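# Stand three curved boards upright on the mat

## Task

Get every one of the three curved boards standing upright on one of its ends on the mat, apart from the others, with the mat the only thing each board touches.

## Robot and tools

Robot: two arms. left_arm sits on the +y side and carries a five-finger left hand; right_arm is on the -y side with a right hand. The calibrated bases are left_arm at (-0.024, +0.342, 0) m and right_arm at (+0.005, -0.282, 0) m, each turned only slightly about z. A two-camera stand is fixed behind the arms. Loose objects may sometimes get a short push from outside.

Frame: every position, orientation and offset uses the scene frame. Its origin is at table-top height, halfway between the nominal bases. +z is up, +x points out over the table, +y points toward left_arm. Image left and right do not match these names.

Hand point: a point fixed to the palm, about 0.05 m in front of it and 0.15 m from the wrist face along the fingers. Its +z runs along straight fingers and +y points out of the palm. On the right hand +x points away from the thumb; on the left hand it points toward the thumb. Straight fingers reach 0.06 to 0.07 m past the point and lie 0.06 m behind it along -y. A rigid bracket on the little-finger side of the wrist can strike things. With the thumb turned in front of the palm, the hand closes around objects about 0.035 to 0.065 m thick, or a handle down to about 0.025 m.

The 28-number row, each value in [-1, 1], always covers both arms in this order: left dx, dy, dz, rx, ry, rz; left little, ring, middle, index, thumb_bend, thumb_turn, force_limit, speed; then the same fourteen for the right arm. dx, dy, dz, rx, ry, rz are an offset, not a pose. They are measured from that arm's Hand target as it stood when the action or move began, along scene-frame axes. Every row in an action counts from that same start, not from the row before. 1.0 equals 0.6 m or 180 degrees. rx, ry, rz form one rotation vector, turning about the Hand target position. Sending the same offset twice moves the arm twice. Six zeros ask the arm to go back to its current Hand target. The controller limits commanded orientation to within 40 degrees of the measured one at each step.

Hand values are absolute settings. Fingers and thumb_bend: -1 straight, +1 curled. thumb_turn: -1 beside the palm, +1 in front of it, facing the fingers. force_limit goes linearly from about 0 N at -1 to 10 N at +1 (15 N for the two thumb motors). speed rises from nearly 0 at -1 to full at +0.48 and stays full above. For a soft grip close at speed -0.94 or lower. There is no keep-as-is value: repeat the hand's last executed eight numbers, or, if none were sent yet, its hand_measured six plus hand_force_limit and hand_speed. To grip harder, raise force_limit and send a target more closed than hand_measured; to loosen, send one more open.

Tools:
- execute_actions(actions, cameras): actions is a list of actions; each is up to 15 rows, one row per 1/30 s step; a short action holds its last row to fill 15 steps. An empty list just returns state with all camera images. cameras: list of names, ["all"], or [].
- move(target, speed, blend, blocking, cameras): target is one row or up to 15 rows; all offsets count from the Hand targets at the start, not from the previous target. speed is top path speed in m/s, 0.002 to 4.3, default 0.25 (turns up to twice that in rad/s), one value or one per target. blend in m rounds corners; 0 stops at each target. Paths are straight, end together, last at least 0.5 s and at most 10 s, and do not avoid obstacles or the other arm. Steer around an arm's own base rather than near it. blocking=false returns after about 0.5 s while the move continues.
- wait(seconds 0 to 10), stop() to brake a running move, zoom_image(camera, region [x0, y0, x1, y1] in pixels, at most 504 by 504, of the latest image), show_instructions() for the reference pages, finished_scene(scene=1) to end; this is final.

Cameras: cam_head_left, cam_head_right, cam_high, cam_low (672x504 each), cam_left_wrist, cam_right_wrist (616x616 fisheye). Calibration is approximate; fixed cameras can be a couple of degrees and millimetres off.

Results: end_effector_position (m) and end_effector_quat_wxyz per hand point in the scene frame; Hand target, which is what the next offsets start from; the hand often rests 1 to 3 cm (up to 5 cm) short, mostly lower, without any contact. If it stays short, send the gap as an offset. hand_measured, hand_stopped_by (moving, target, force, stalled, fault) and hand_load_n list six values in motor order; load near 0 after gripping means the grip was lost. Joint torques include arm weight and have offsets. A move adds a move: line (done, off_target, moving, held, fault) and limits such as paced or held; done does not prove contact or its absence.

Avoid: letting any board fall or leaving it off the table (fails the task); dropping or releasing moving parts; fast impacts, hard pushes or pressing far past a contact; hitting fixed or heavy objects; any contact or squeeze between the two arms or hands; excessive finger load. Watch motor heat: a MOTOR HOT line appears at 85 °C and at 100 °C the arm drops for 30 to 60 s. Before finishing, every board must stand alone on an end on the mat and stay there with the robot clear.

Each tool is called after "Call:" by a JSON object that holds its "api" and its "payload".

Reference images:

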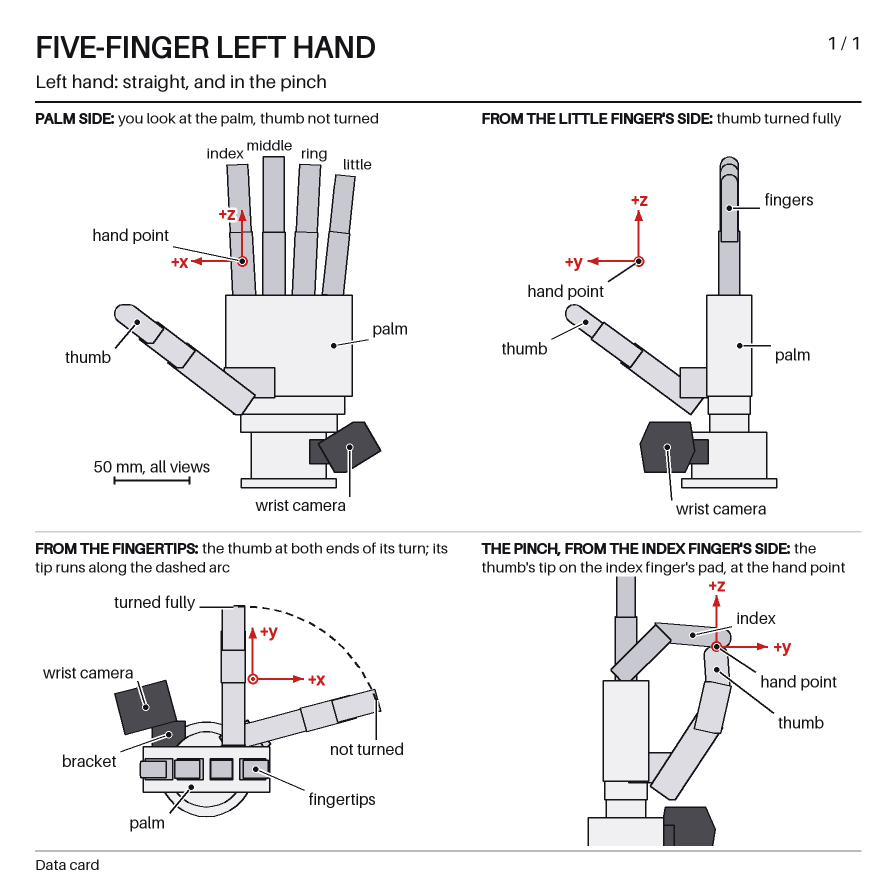

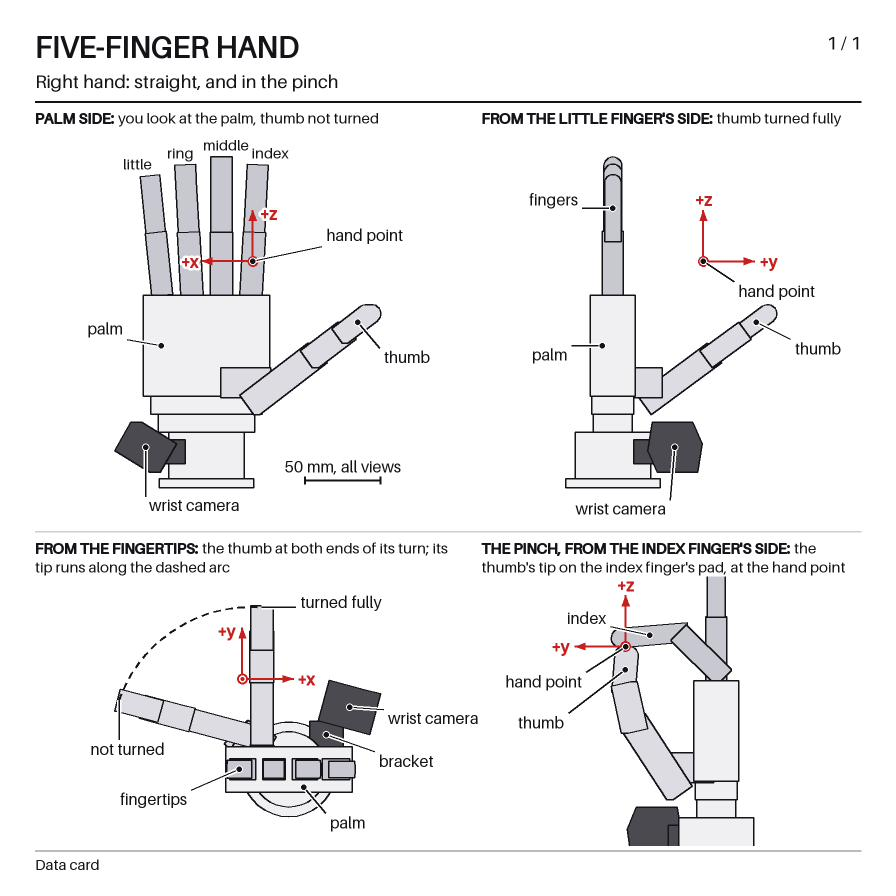

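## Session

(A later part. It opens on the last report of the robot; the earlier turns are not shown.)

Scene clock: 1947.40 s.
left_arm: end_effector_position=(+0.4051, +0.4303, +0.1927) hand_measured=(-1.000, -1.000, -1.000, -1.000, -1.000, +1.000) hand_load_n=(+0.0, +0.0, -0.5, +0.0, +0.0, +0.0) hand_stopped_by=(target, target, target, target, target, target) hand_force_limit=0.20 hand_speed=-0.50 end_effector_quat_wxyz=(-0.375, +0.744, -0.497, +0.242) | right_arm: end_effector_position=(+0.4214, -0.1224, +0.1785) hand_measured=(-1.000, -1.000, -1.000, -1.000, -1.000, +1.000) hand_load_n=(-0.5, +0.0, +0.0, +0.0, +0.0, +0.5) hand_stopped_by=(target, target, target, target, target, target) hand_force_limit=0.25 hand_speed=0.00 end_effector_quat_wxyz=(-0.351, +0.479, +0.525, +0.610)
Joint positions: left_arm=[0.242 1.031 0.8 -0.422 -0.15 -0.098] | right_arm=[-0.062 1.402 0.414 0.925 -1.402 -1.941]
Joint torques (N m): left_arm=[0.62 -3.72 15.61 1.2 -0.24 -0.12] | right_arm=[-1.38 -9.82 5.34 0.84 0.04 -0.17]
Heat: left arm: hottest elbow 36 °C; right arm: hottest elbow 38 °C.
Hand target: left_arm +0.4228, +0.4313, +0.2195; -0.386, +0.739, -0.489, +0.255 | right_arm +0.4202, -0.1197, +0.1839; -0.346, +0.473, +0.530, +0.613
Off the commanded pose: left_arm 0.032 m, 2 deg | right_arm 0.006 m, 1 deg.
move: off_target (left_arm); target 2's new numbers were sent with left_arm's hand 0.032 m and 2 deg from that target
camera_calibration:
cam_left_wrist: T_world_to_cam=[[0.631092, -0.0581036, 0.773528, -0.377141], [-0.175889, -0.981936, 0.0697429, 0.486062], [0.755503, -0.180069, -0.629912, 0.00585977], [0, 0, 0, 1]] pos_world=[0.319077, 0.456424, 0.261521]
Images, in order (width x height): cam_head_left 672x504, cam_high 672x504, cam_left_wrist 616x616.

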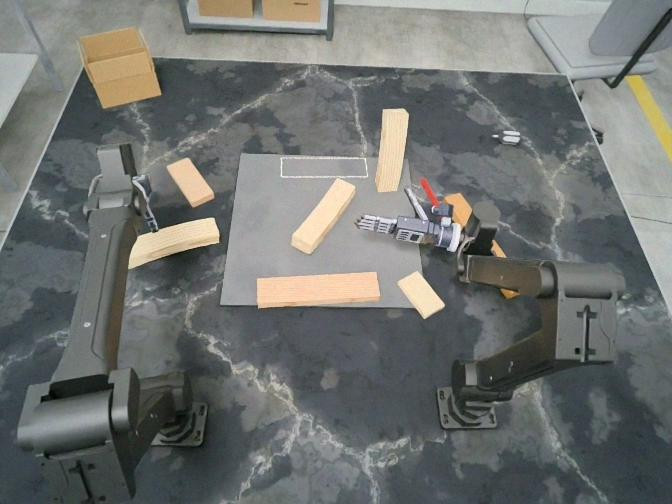

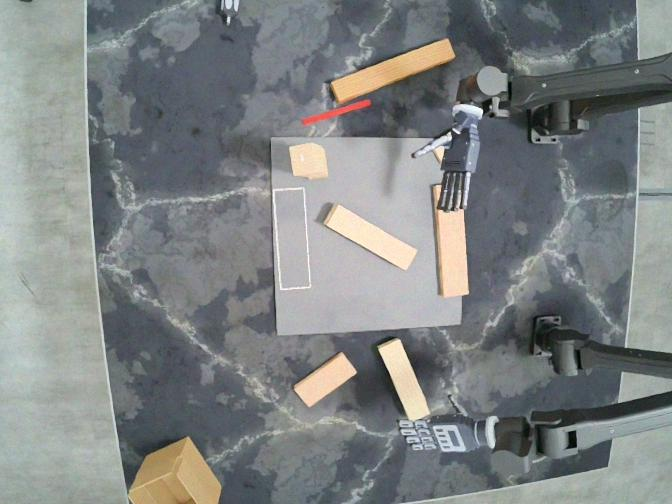

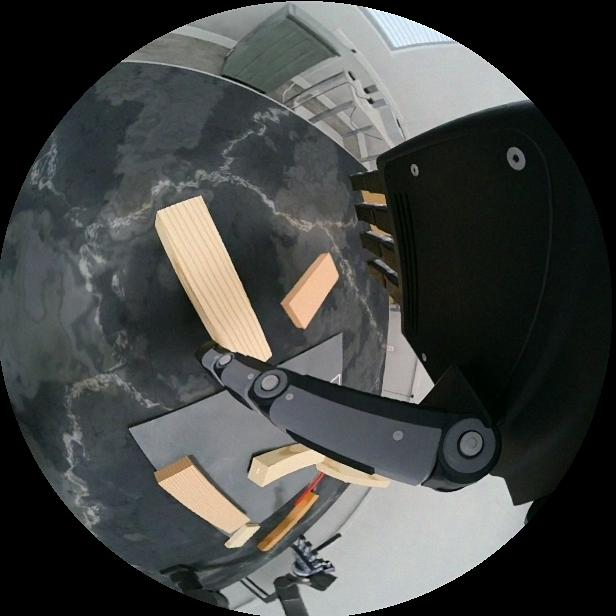

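Call:
{"api": "move", "payload": {"target": [0.0287,0.0017,-0.149,0,0,0,-1,-1,-1,-1,-1,1,0.2,-0.5,0,0,0,0,0,0,-1,-1,-1,-1,-1,1,0.25,0], "speed": 0.15, "cameras": ["cam_head_left","cam_high","cam_left_wrist","cam_head_right"]}}

Call:
{"api": "zoom_image", "payload": {"camera": "cam_high", "region": [340, 320, 500, 440]}}

Call:
{"api": "zoom_image", "payload": {"camera": "cam_left_wrist", "region": [130, 100, 400, 480]}}

Scene clock: 1972.83 s.
left_arm: end_effector_position=(+0.4365, +0.4376, +0.1333) hand_measured=(-1.000, -1.000, -1.000, -1.000, -1.000, +1.000) hand_load_n=(+0.0, +0.0, +0.0, +0.0, +0.0, +0.0) hand_stopped_by=(target, target, target, target, target, target) hand_force_limit=0.20 hand_speed=-0.50 end_effector_quat_wxyz=(-0.386, +0.740, -0.490, +0.250) | right_arm: end_effector_position=(+0.4214, -0.1224, +0.1785) hand_measured=(-1.000, -1.000, -1.000, -1.000, -1.000, +1.000) hand_load_n=(+0.0, -0.5, +0.0, +0.0, +0.0, +0.0) hand_stopped_by=(target, target, target, target, target, target) hand_force_limit=0.25 hand_speed=0.00 end_effector_quat_wxyz=(-0.351, +0.479, +0.525, +0.610)
Joint positions: left_arm=[0.24 1.18 0.723 -0.166 -0.157 -0.102] | right_arm=[-0.062 1.402 0.414 0.925 -1.402 -1.941]
Joint torques (N m): left_arm=[0.03 -5.36 9.57 2.54 -0.24 -0.14] | right_arm=[-1.38 -9.82 5.33 0.88 0.04 -0.17]
Motor temperatures (°C): left_arm=[28 28 42 28 27 29] | right_arm=[27 35 38 28 28 28]
Heat: left arm: hottest elbow 42 °C; right arm: hottest elbow 38 °C.
Hand target: left_arm +0.4399, +0.4324, +0.1301; -0.386, +0.739, -0.489, +0.255 | right_arm +0.4202, -0.1197, +0.1839; -0.346, +0.473, +0.530, +0.613
Off the commanded pose: left_arm 0.007 m, 1 deg | right_arm 0.006 m, 1 deg.
move: done
camera_calibration:
cam_left_wrist: T_world_to_cam=[[0.608494, -0.0606236, 0.791239, -0.341972], [-0.172187, -0.98341, 0.0570713, 0.503713], [0.774652, -0.170969, -0.608838, -0.069018], [0, 0, 0, 1]] pos_world=[0.348286, 0.462825, 0.199813]
Images, in order (width x height): cam_head_left 672x504, cam_head_right 672x504, cam_high 672x504, cam_left_wrist 616x616.

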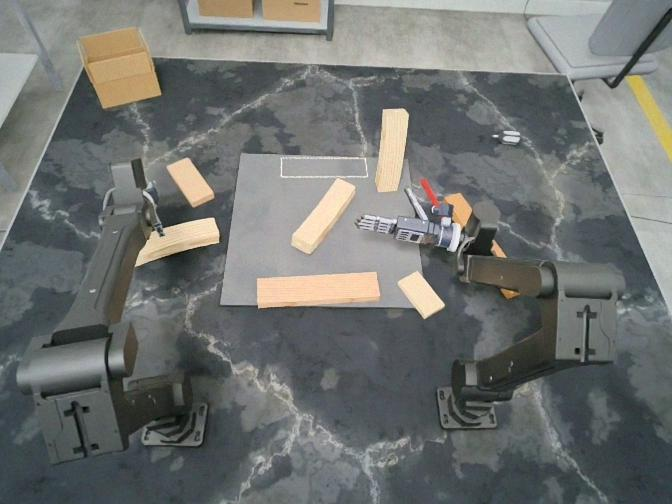

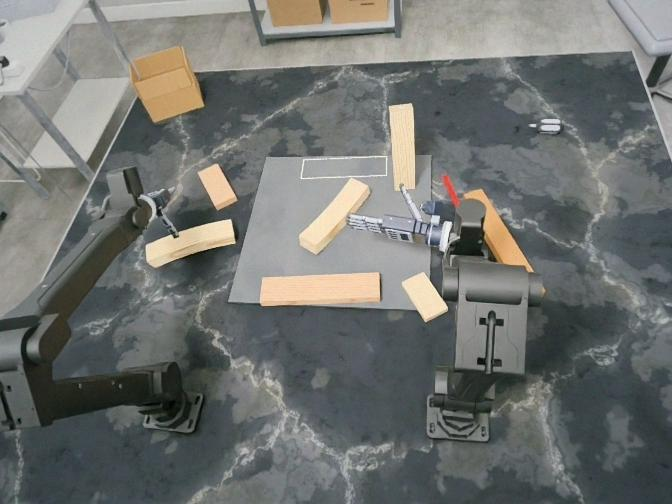

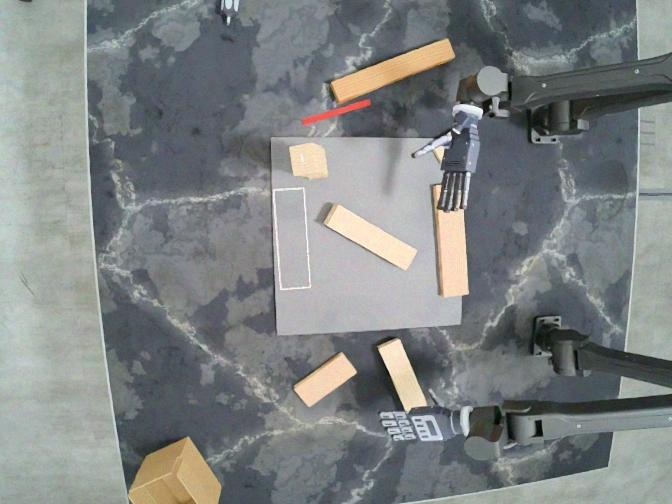

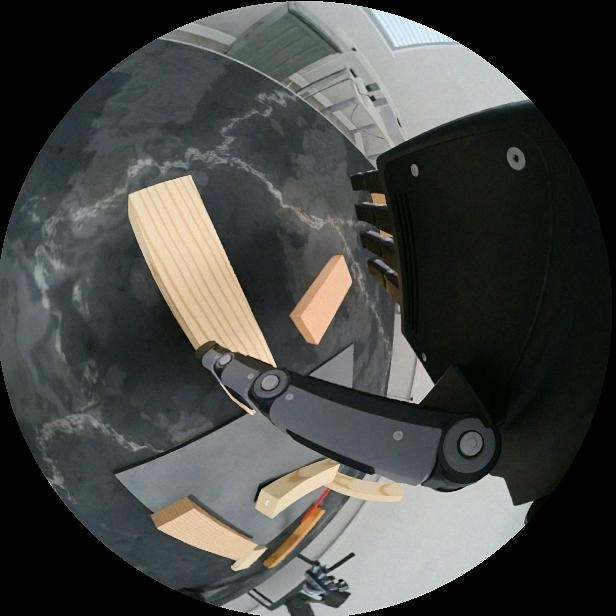

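Scaled by 3.150 from the camera's 672x504 image, which has a finer 960x720 frame.

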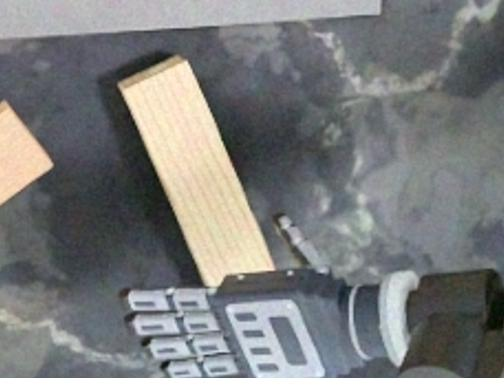

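Scaled by 1.326 from the camera's 616x616 image, which has a finer 880x880 frame.

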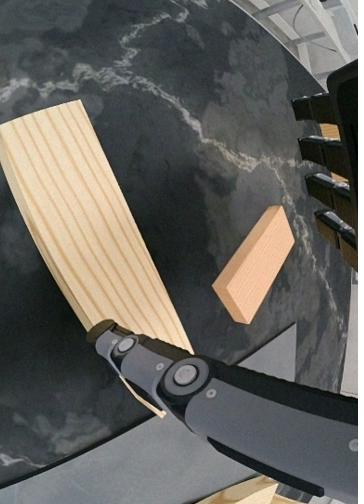

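Call:
{"api": "move", "payload": {"target": [-0.011,-0.0083,-0.083,0,0,0,-1,-1,-1,-1,-1,1,0.2,-0.5,0,0,0,0,0,0,-1,-1,-1,-1,-1,1,0.25,0], "speed": 0.12, "cameras": ["cam_head_left","cam_high","cam_left_wrist","cam_head_right"]}}

Call:
{"api": "zoom_image", "payload": {"camera": "cam_high", "region": [340, 320, 500, 440]}}

Call:
{"api": "zoom_image", "payload": {"camera": "cam_head_right", "region": [120, 160, 260, 280]}}

Call:
{"api": "zoom_image", "payload": {"camera": "cam_left_wrist", "region": [80, 120, 400, 480]}}

Scene clock: 1996.23 s.
left_arm: end_effector_position=(+0.4312, +0.4329, +0.0845) hand_measured=(-1.000, -1.000, -1.000, -1.000, -1.000, +1.000) hand_load_n=(+0.0, +0.0, +0.0, +0.0, +0.0, +0.0) hand_stopped_by=(target, target, target, target, target, target) hand_force_limit=0.20 hand_speed=-0.50 end_effector_quat_wxyz=(-0.387, +0.740, -0.490, +0.251) | right_arm: end_effector_position=(+0.4214, -0.1224, +0.1785) hand_measured=(-1.000, -1.000, -1.000, -1.000, -1.000, +1.000) hand_load_n=(+0.0, +0.0, +0.0, +0.0, +0.0, +0.0) hand_stopped_by=(target, target, target, target, target, target) hand_force_limit=0.25 hand_speed=0.00 end_effector_quat_wxyz=(-0.351, +0.479, +0.525, +0.610)
Joint positions: left_arm=[0.23 1.247 0.626 0 -0.165 -0.108] | right_arm=[-0.062 1.402 0.414 0.925 -1.402 -1.941]
Joint torques (N m): left_arm=[0.09 -5.48 8.69 2.51 -0.25 -0.13] | right_arm=[-1.38 -9.88 5.34 0.88 0.04 -0.17]
Heat: left arm: hottest elbow 41 °C; right arm: hottest elbow 38 °C.
Hand target: left_arm +0.4332, +0.4274, +0.0801; -0.386, +0.740, -0.489, +0.255 | right_arm +0.4202, -0.1197, +0.1839; -0.346, +0.473, +0.530, +0.613
Off the commanded pose: left_arm 0.007 m, 0 deg | right_arm 0.006 m, 1 deg.
move: done
camera_calibration:
cam_left_wrist: T_world_to_cam=[[0.606553, -0.0610588, 0.792695, -0.2995], [-0.172275, -0.983452, 0.056069, 0.501043], [0.776154, -0.17057, -0.607035, -0.096381], [0, 0, 0, 1]] pos_world=[0.342787, 0.458025, 0.150813]
Images, in order (width x height): cam_head_left 672x504, cam_head_right 672x504, cam_high 672x504, cam_left_wrist 616x616.

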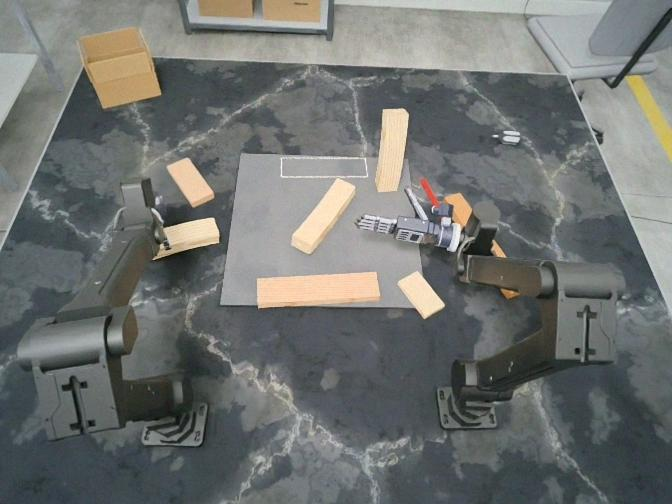

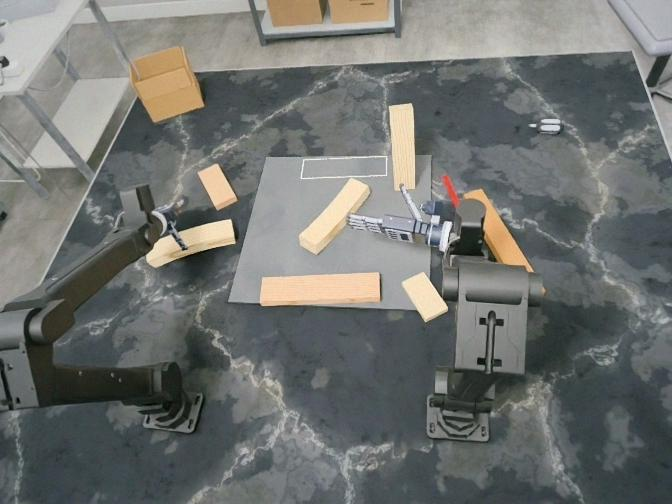

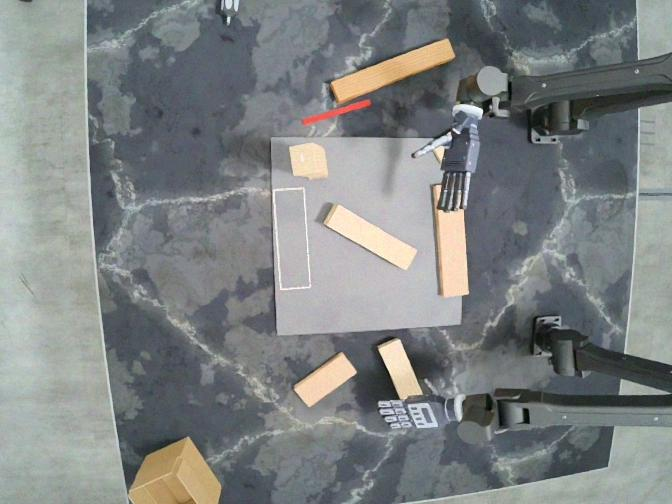

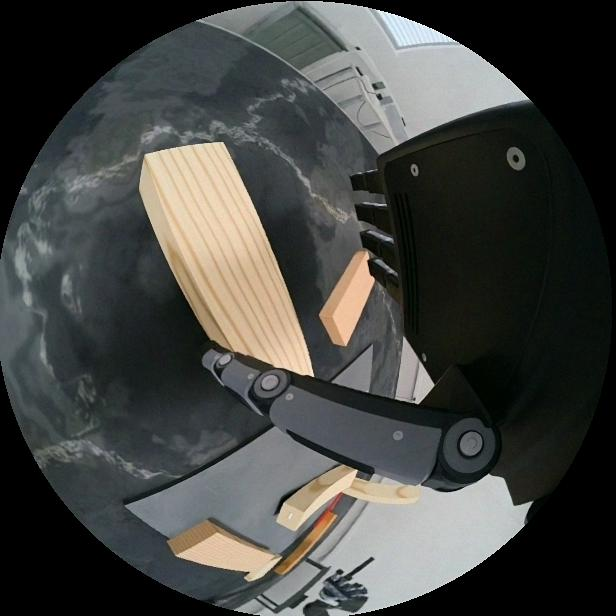

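Scaled by 3.150 from the camera's 672x504 image, which has a finer 960x720 frame.

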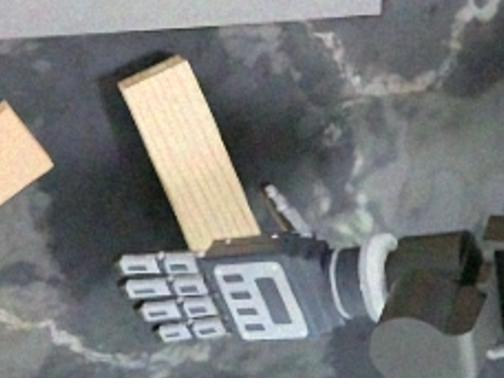

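Scaled by 3.600 from the camera's 672x504 image, which has a finer 960x720 frame.

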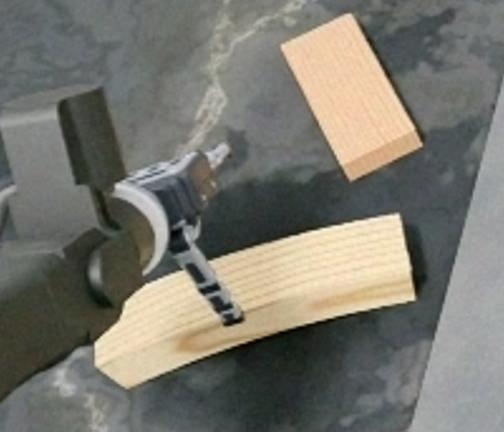

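Scaled by 1.400 from the camera's 616x616 image, which has a finer 880x880 frame.

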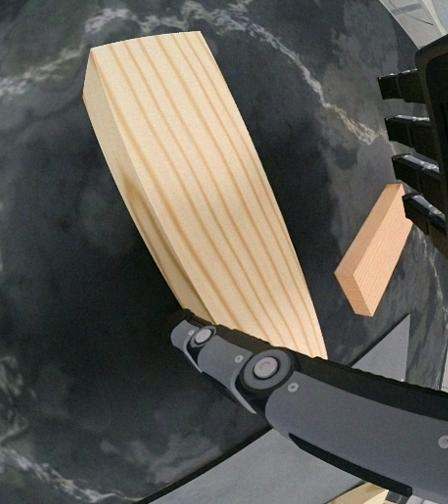

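Call:
{"api": "move", "payload": {"target": [0.0,-0.002,-0.065,0,0,0,-1,-1,-1,-1,-1,1,0.2,-0.5,0,0,0,0,0,0,-1,-1,-1,-1,-1,1,0.25,0], "speed": 0.08, "cameras": ["cam_high","cam_left_wrist","cam_head_right"]}}

Call:
{"api": "zoom_image", "payload": {"camera": "cam_high", "region": [340, 320, 500, 440]}}

Call:
{"api": "zoom_image", "payload": {"camera": "cam_head_right", "region": [120, 160, 260, 280]}}

Scene clock: 2013.80 s.
left_arm: end_effector_position=(+0.4325, +0.4321, +0.0465) hand_measured=(-1.000, -1.000, -1.000, -1.000, -1.000, +1.000) hand_load_n=(+0.0, +0.0, +0.0, +0.0, +0.0, +0.0) hand_stopped_by=(target, target, target, target, target, target) hand_force_limit=0.20 hand_speed=-0.50 end_effector_quat_wxyz=(-0.388, +0.739, -0.490, +0.252) | right_arm: end_effector_position=(+0.4214, -0.1224, +0.1785) hand_measured=(-1.000, -1.000, -1.000, -1.000, -1.000, +1.000) hand_load_n=(+0.0, +0.0, +0.0, +0.0, +0.0, +0.0) hand_stopped_by=(target, target, target, target, target, target) hand_force_limit=0.25 hand_speed=0.00 end_effector_quat_wxyz=(-0.351, +0.479, +0.525, +0.610)
Joint positions: left_arm=[0.226 1.34 0.576 0.145 -0.168 -0.11] | right_arm=[-0.062 1.402 0.414 0.925 -1.402 -1.941]
Joint torques (N m): left_arm=[0.03 -5.77 7.8 2.58 -0.25 -0.13] | right_arm=[-1.44 -9.7 5.34 0.88 0.04 -0.17]
Heat: left arm: hottest elbow 41 °C; right arm: hottest elbow 38 °C.
Hand target: left_arm +0.4333, +0.4263, +0.0412; -0.386, +0.739, -0.489, +0.255 | right_arm +0.4202, -0.1197, +0.1839; -0.346, +0.473, +0.530, +0.613
Off the commanded pose: left_arm 0.008 m, 0 deg | right_arm 0.006 m, 1 deg.
move: done
camera_calibration:
cam_left_wrist: T_world_to_cam=[[0.604598, -0.0615874, 0.794146, -0.269251], [-0.172339, -0.983505, 0.0549321, 0.502681], [0.777664, -0.170074, -0.605239, -0.121604], [0, 0, 0, 1]] pos_world=[0.343987, 0.457125, 0.112612]
Images, in order (width x height): cam_head_right 672x504, cam_high 672x504, cam_left_wrist 616x616.

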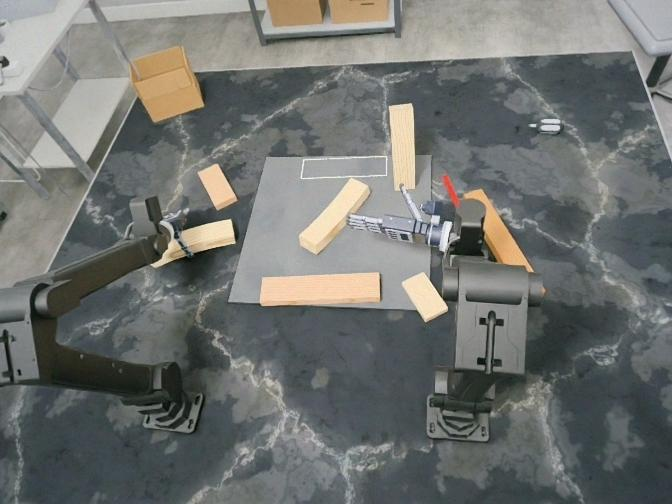

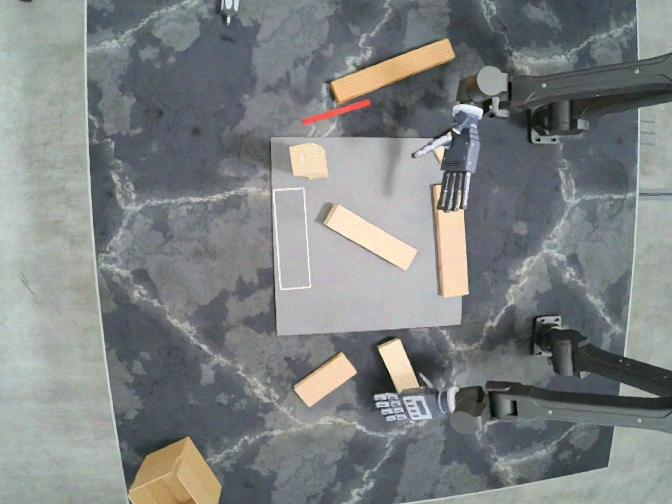

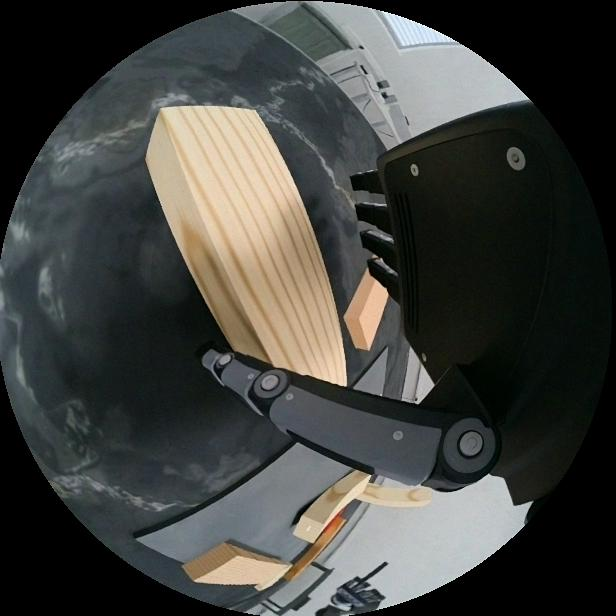

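Scaled by 3.150 from the camera's 672x504 image, which has a finer 960x720 frame.

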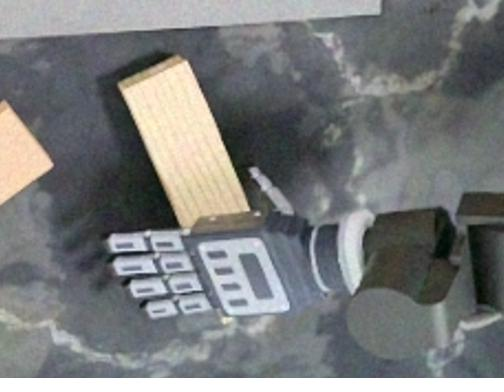

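Scaled by 3.600 from the camera's 672x504 image, which has a finer 960x720 frame.

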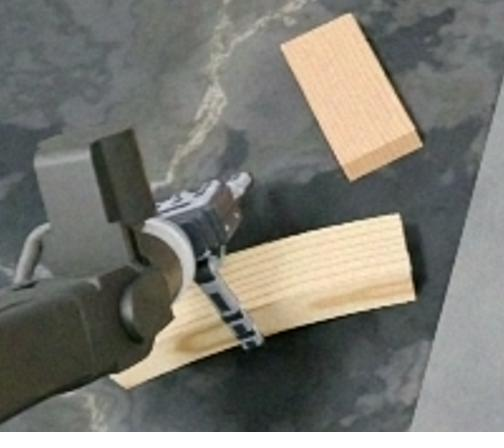

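Call:
{"api": "move", "payload": {"target": [0.0,0,0,0,0,0,-0.5,-0.4,0.1,0.1,-0.75,1,0.2,-0.8,0,0,0,0,0,0,-1,-1,-1,-1,-1,1,0.25,0], "speed": 0.08, "cameras": ["cam_high","cam_left_wrist","cam_head_right"]}}

Scene clock: 2022.00 s.
left_arm: end_effector_position=(+0.4325, +0.4319, +0.0461) hand_measured=(-0.500, -0.400, -0.152, -0.134, -0.754, +1.000) hand_load_n=(+0.0, +0.0, +6.0, +6.5, +12.0, +0.5) hand_stopped_by=(target, target, force, force, target, target) hand_force_limit=0.20 hand_speed=-0.80 end_effector_quat_wxyz=(-0.388, +0.739, -0.490, +0.251) | right_arm: end_effector_position=(+0.4214, -0.1224, +0.1785) hand_measured=(-1.000, -1.000, -1.000, -1.000, -1.000, +1.000) hand_load_n=(+0.0, +0.0, +0.0, +0.0, +0.0, +0.0) hand_stopped_by=(target, target, target, target, target, target) hand_force_limit=0.25 hand_speed=0.00 end_effector_quat_wxyz=(-0.351, +0.479, +0.525, +0.610)
Joint positions: left_arm=[0.226 1.341 0.576 0.145 -0.169 -0.11] | right_arm=[-0.062 1.402 0.414 0.925 -1.402 -1.941]
Joint torques (N m): left_arm=[0.09 -5.83 7.77 2.5 -0.21 -0.13] | right_arm=[-1.38 -9.82 5.34 0.87 0.04 -0.17]
Heat: left arm: hottest elbow 41 °C; right arm: hottest elbow 38 °C.
Hand target: left_arm +0.4333, +0.4262, +0.0411; -0.386, +0.739, -0.489, +0.255 | right_arm +0.4202, -0.1197, +0.1839; -0.346, +0.473, +0.530, +0.613
Off the commanded pose: left_arm 0.008 m, 0 deg | right_arm 0.006 m, 1 deg.
move: done
camera_calibration:
cam_left_wrist: T_world_to_cam=[[0.605176, -0.0614631, 0.793715, -0.269153], [-0.171822, -0.9836, 0.0548401, 0.502383], [0.777328, -0.169566, -0.605812, -0.121933], [0, 0, 0, 1]] pos_world=[0.343987, 0.456925, 0.112212]
Images, in order (width x height): cam_head_right 672x504, cam_high 672x504, cam_left_wrist 616x616.

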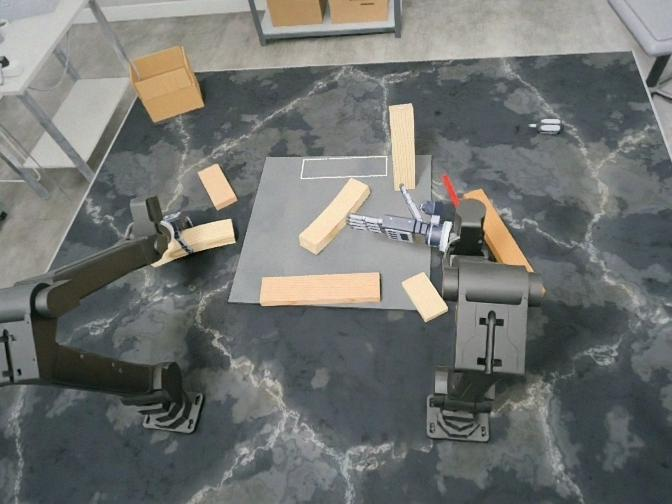

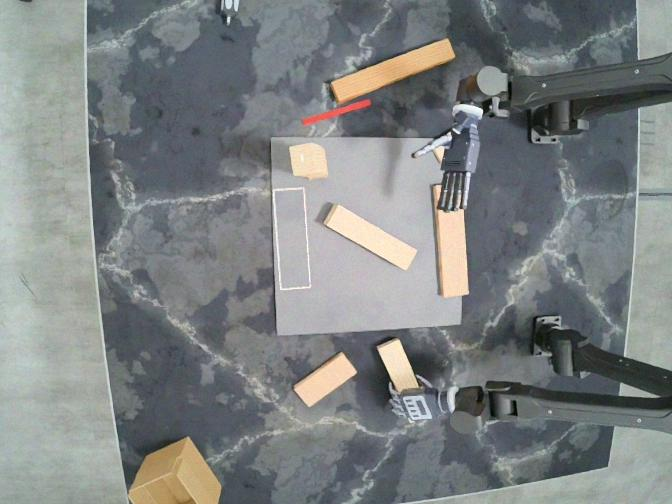

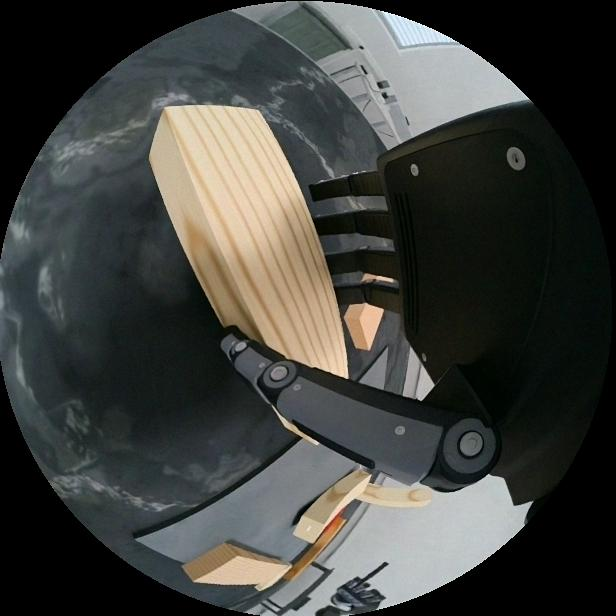

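Call:
{"api": "move", "payload": {"target": [[0.0,0,0.2667,0,0,0,-0.5,-0.4,0.1,0.1,-0.75,1,0.2,-0.8,0,0,0,0,0,0,-1,-1,-1,-1,-1,1,0.25,0],[-0.0055,-0.3687,0.3648,0.4001,-0.3635,-0.5799,-0.5,-0.4,0.1,0.1,-0.75,1,0.2,-0.8,0,0,0,0,0,0,-1,-1,-1,-1,-1,1,0.25,0]], "speed": [0.15,0.2], "blend": [0.03,0], "cameras": ["cam_head_left","cam_high","cam_left_wrist","cam_right_wrist"]}}

Scene clock: 2059.27 s.
left_arm: end_effector_position=(+0.4072, +0.2095, +0.2129) hand_measured=(-0.500, -0.400, -0.152, -0.134, -0.754, +1.000) hand_load_n=(+0.0, +0.0, +5.5, +6.5, +12.5, +2.0) hand_stopped_by=(target, target, force, force, target, target) hand_force_limit=0.20 hand_speed=-0.80 end_effector_quat_wxyz=(+0.483, +0.359, +0.653, -0.460) | right_arm: end_effector_position=(+0.4214, -0.1224, +0.1785) hand_measured=(-1.000, -1.000, -1.000, -1.000, -1.000, +1.000) hand_load_n=(+0.0, +0.0, +0.0, +0.0, +0.0, +0.0) hand_stopped_by=(target, target, target, target, target, target) hand_force_limit=0.25 hand_speed=0.00 end_effector_quat_wxyz=(-0.351, +0.479, +0.525, +0.610)
Joint positions: left_arm=[0.12 1.157 0.635 0.034 1.335 1.79] | right_arm=[-0.062 1.402 0.414 0.925 -1.402 -1.941]
Joint torques (N m): left_arm=[0.03 -6.36 15.73 1.33 0.49 0.32] | right_arm=[-1.38 -9.82 5.34 0.88 0.04 -0.17]
Heat: left arm: hottest elbow 42 °C; right arm: hottest elbow 38 °C.
Hand target: left_arm +0.4300, +0.2051, +0.2601; +0.513, +0.398, +0.623, -0.436 | right_arm +0.4202, -0.1197, +0.1839; -0.346, +0.473, +0.530, +0.613
Off the commanded pose: left_arm 0.053 m, 7 deg | right_arm 0.006 m, 1 deg.
move: off_target (left_arm)
camera_calibration:
cam_left_wrist: T_world_to_cam=[[-0.95972, -0.279101, -0.0322352, 0.458801], [-0.135665, 0.560829, -0.816741, 0.117379], [0.246032, -0.77947, -0.576103, 0.29886], [0, 0, 0, 1]] pos_world=[0.382716, 0.295175, 0.282831]
cam_right_wrist: T_world_to_cam=[[0.819208, -0.119959, 0.56081, -0.457085], [0.361078, -0.65184, -0.666878, -0.114589], [0.445556, 0.748809, -0.490678, 0.104564], [0, 0, 0, 1]] pos_world=[0.369234, -0.207824, 0.231228]
Images, in order (width x height): cam_head_left 672x504, cam_high 672x504, cam_left_wrist 616x616, cam_right_wrist 616x616.

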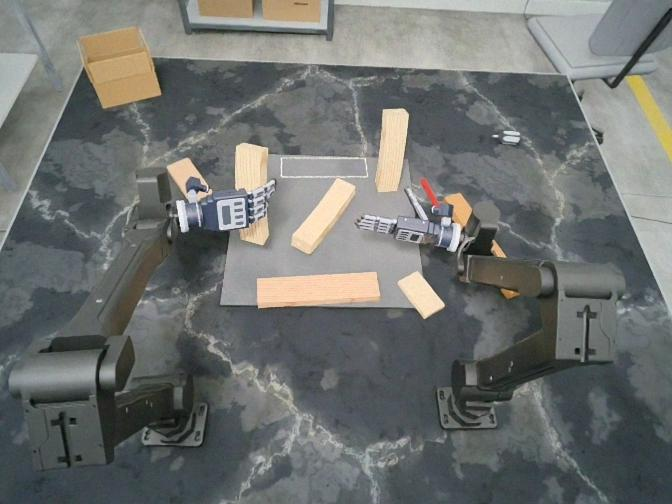

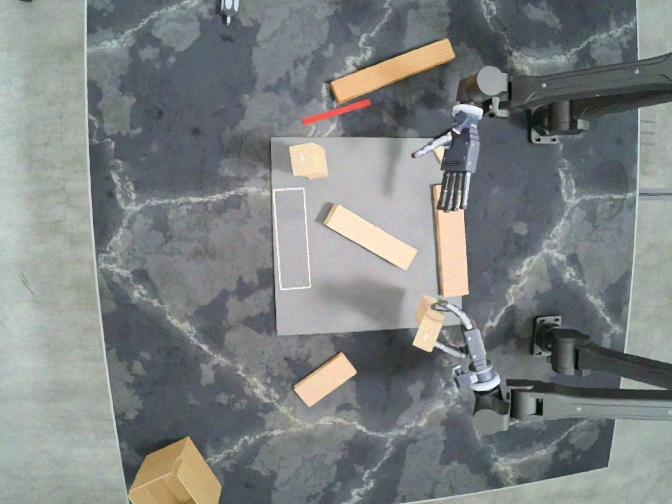

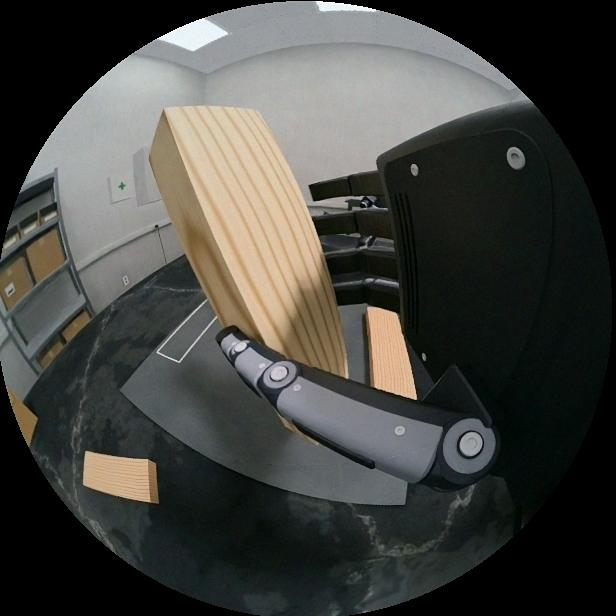

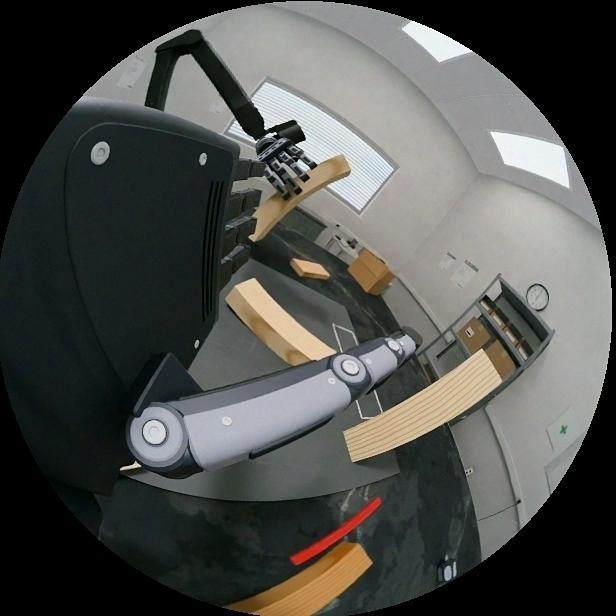

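Call:
{"api": "move", "payload": {"target": [0.0667,-0.0033,-0.0917,0.0046,-0.0438,0,-0.5,-0.4,0.1,0.1,-0.75,1,0.2,-0.8,0,0,0,0,0,0,-1,-1,-1,-1,-1,1,0.25,0], "speed": 0.12, "cameras": ["cam_head_left","cam_high","cam_right_wrist"]}}

Scene clock: 2090.80 s.
left_arm: end_effector_position=(+0.4550, +0.2086, +0.1798) hand_measured=(-0.500, -0.400, -0.152, -0.134, -0.754, +1.000) hand_load_n=(+0.0, +0.0, +5.5, +6.5, +12.0, +2.0) hand_stopped_by=(target, target, force, force, target, target) hand_force_limit=0.20 hand_speed=-0.80 end_effector_quat_wxyz=(+0.531, +0.408, +0.614, -0.419) | right_arm: end_effector_position=(+0.4214, -0.1224, +0.1785) hand_measured=(-1.000, -1.000, -1.000, -1.000, -1.000, +1.000) hand_load_n=(+0.0, +0.0, +0.0, +0.0, +0.0, +0.0) hand_stopped_by=(target, target, target, target, target, target) hand_force_limit=0.25 hand_speed=0.00 end_effector_quat_wxyz=(-0.351, +0.479, +0.525, +0.610)
Joint positions: left_arm=[0.104 1.376 0.635 0.389 1.321 1.831] | right_arm=[-0.062 1.402 0.414 0.925 -1.402 -1.941]
Joint torques (N m): left_arm=[-0.03 -7.18 11.48 2.8 0.36 0.1] | right_arm=[-1.38 -9.82 5.34 0.87 0.03 -0.17]
Motor temperatures (°C): left_arm=[28 29 50 28 28 29] | right_arm=[27 35 38 28 28 28]
Heat: left arm: hottest elbow 50 °C; right arm: hottest elbow 38 °C.
Hand target: left_arm +0.4700, +0.2031, +0.2051; +0.552, +0.431, +0.590, -0.403 | right_arm +0.4202, -0.1197, +0.1839; -0.346, +0.473, +0.530, +0.613
Off the commanded pose: left_arm 0.030 m, 5 deg | right_arm 0.006 m, 1 deg.
move: off_target (left_arm)
camera_calibration:
cam_right_wrist: T_world_to_cam=[[0.819208, -0.119959, 0.56081, -0.457085], [0.361078, -0.65184, -0.666878, -0.114589], [0.445556, 0.748809, -0.490678, 0.104564], [0, 0, 0, 1]] pos_world=[0.369234, -0.207824, 0.231228]
Images, in order (width x height): cam_head_left 672x504, cam_high 672x504, cam_right_wrist 616x616.

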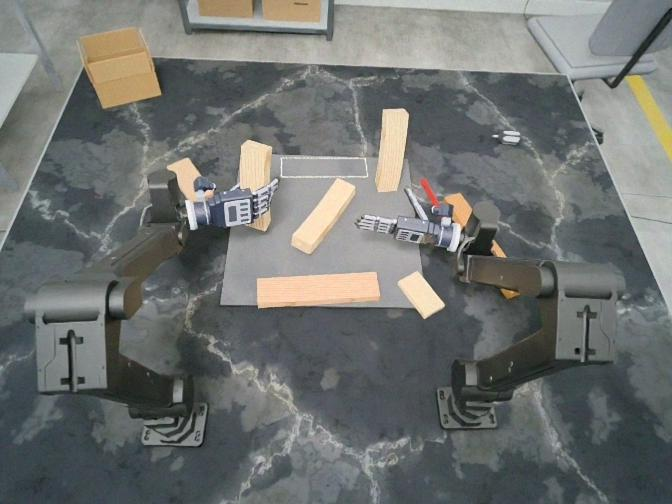

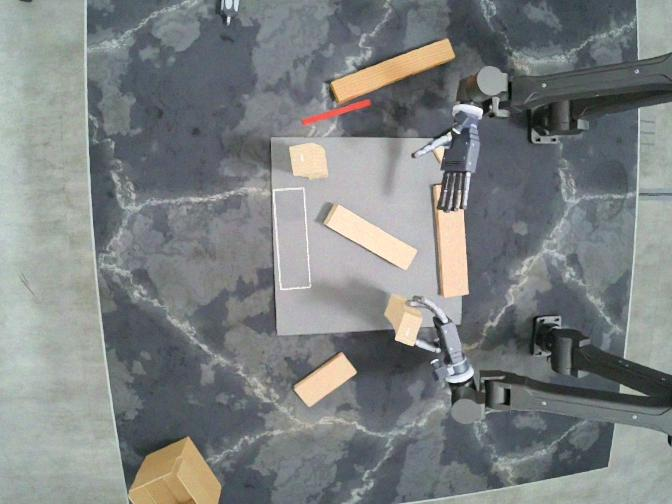

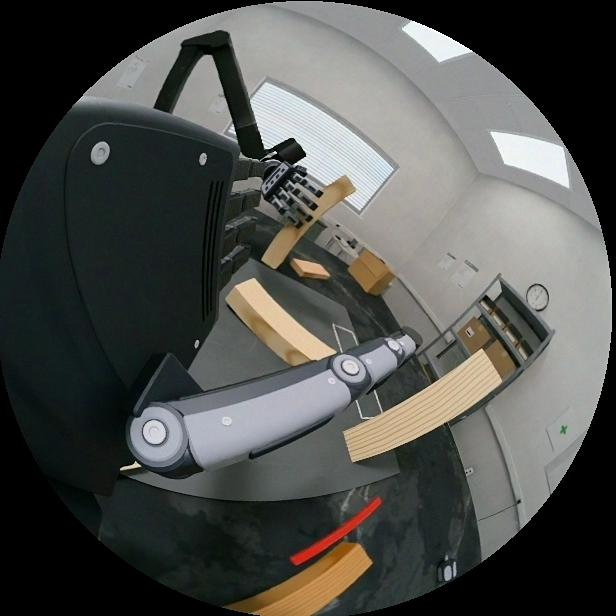

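Call:
{"api": "move", "payload": {"target": [0.0,-0.0033,-0.055,-0.004,0.0157,0,-0.5,-0.4,0.1,0.1,-0.75,1,0.2,-0.8,0,0,0,0,0,0,-1,-1,-1,-1,-1,1,0.25,0], "speed": 0.06, "cameras": ["cam_head_left","cam_right_wrist"]}}

Call:
{"api": "zoom_image", "payload": {"camera": "cam_right_wrist", "region": [230, 130, 380, 280]}}

Scene clock: 2108.13 s.
left_arm: end_effector_position=(+0.4629, +0.2069, +0.1579) hand_measured=(-0.500, -0.400, -0.152, -0.134, -0.754, +1.000) hand_load_n=(+0.0, +0.0, +5.0, +6.5, +12.5, +2.0) hand_stopped_by=(target, target, force, force, target, target) hand_force_limit=0.20 hand_speed=-0.80 end_effector_quat_wxyz=(+0.525, +0.399, +0.618, -0.427) | right_arm: end_effector_position=(+0.4214, -0.1224, +0.1785) hand_measured=(-1.000, -1.000, -1.000, -1.000, -1.000, +1.000) hand_load_n=(+0.0, +0.0, +0.0, +0.0, +0.0, +0.0) hand_stopped_by=(target, target, target, target, target, target) hand_force_limit=0.25 hand_speed=0.00 end_effector_quat_wxyz=(-0.351, +0.479, +0.525, +0.610)
Joint positions: left_arm=[0.099 1.453 0.635 0.478 1.319 1.791] | right_arm=[-0.062 1.402 0.414 0.925 -1.402 -1.941]
Joint torques (N m): left_arm=[0.03 -7.94 9.14 2.78 0.32 0.11] | right_arm=[-1.38 -9.88 5.34 0.87 0.04 -0.17]
Heat: left arm: hottest elbow 49 °C; right arm: hottest elbow 38 °C.
Hand target: left_arm +0.4700, +0.2010, +0.1721; +0.540, +0.417, +0.601, -0.417 | right_arm +0.4202, -0.1197, +0.1839; -0.346, +0.473, +0.530, +0.613
Off the commanded pose: left_arm 0.017 m, 4 deg | right_arm 0.006 m, 1 deg.
move: off_target (left_arm)
camera_calibration:
cam_right_wrist: T_world_to_cam=[[0.819208, -0.119959, 0.56081, -0.457085], [0.361078, -0.65184, -0.666878, -0.114589], [0.445556, 0.748809, -0.490678, 0.104564], [0, 0, 0, 1]] pos_world=[0.369234, -0.207824, 0.231228]
Images, in order (width x height): cam_head_left 672x504, cam_right_wrist 616x616.

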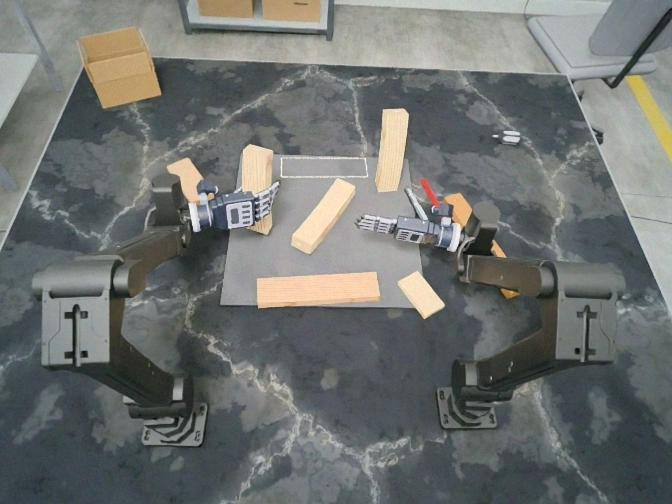

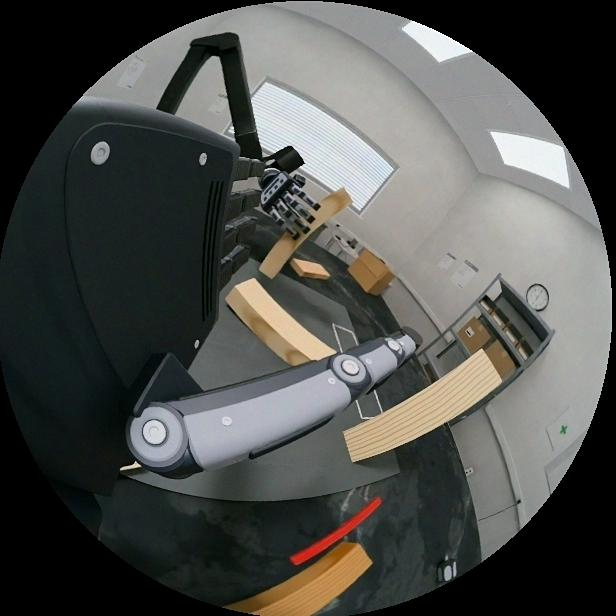

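Scaled by 3.360 from the camera's 616x616 image, which has a finer 880x880 frame.

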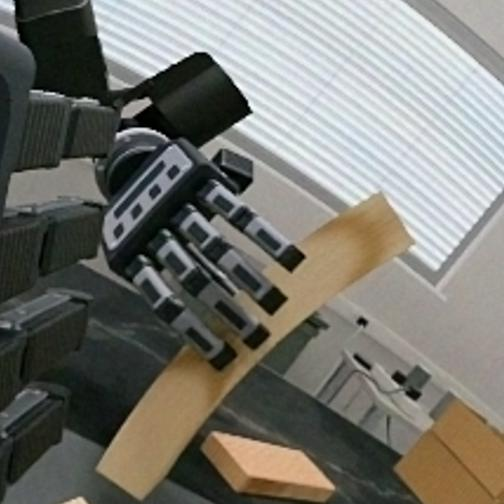

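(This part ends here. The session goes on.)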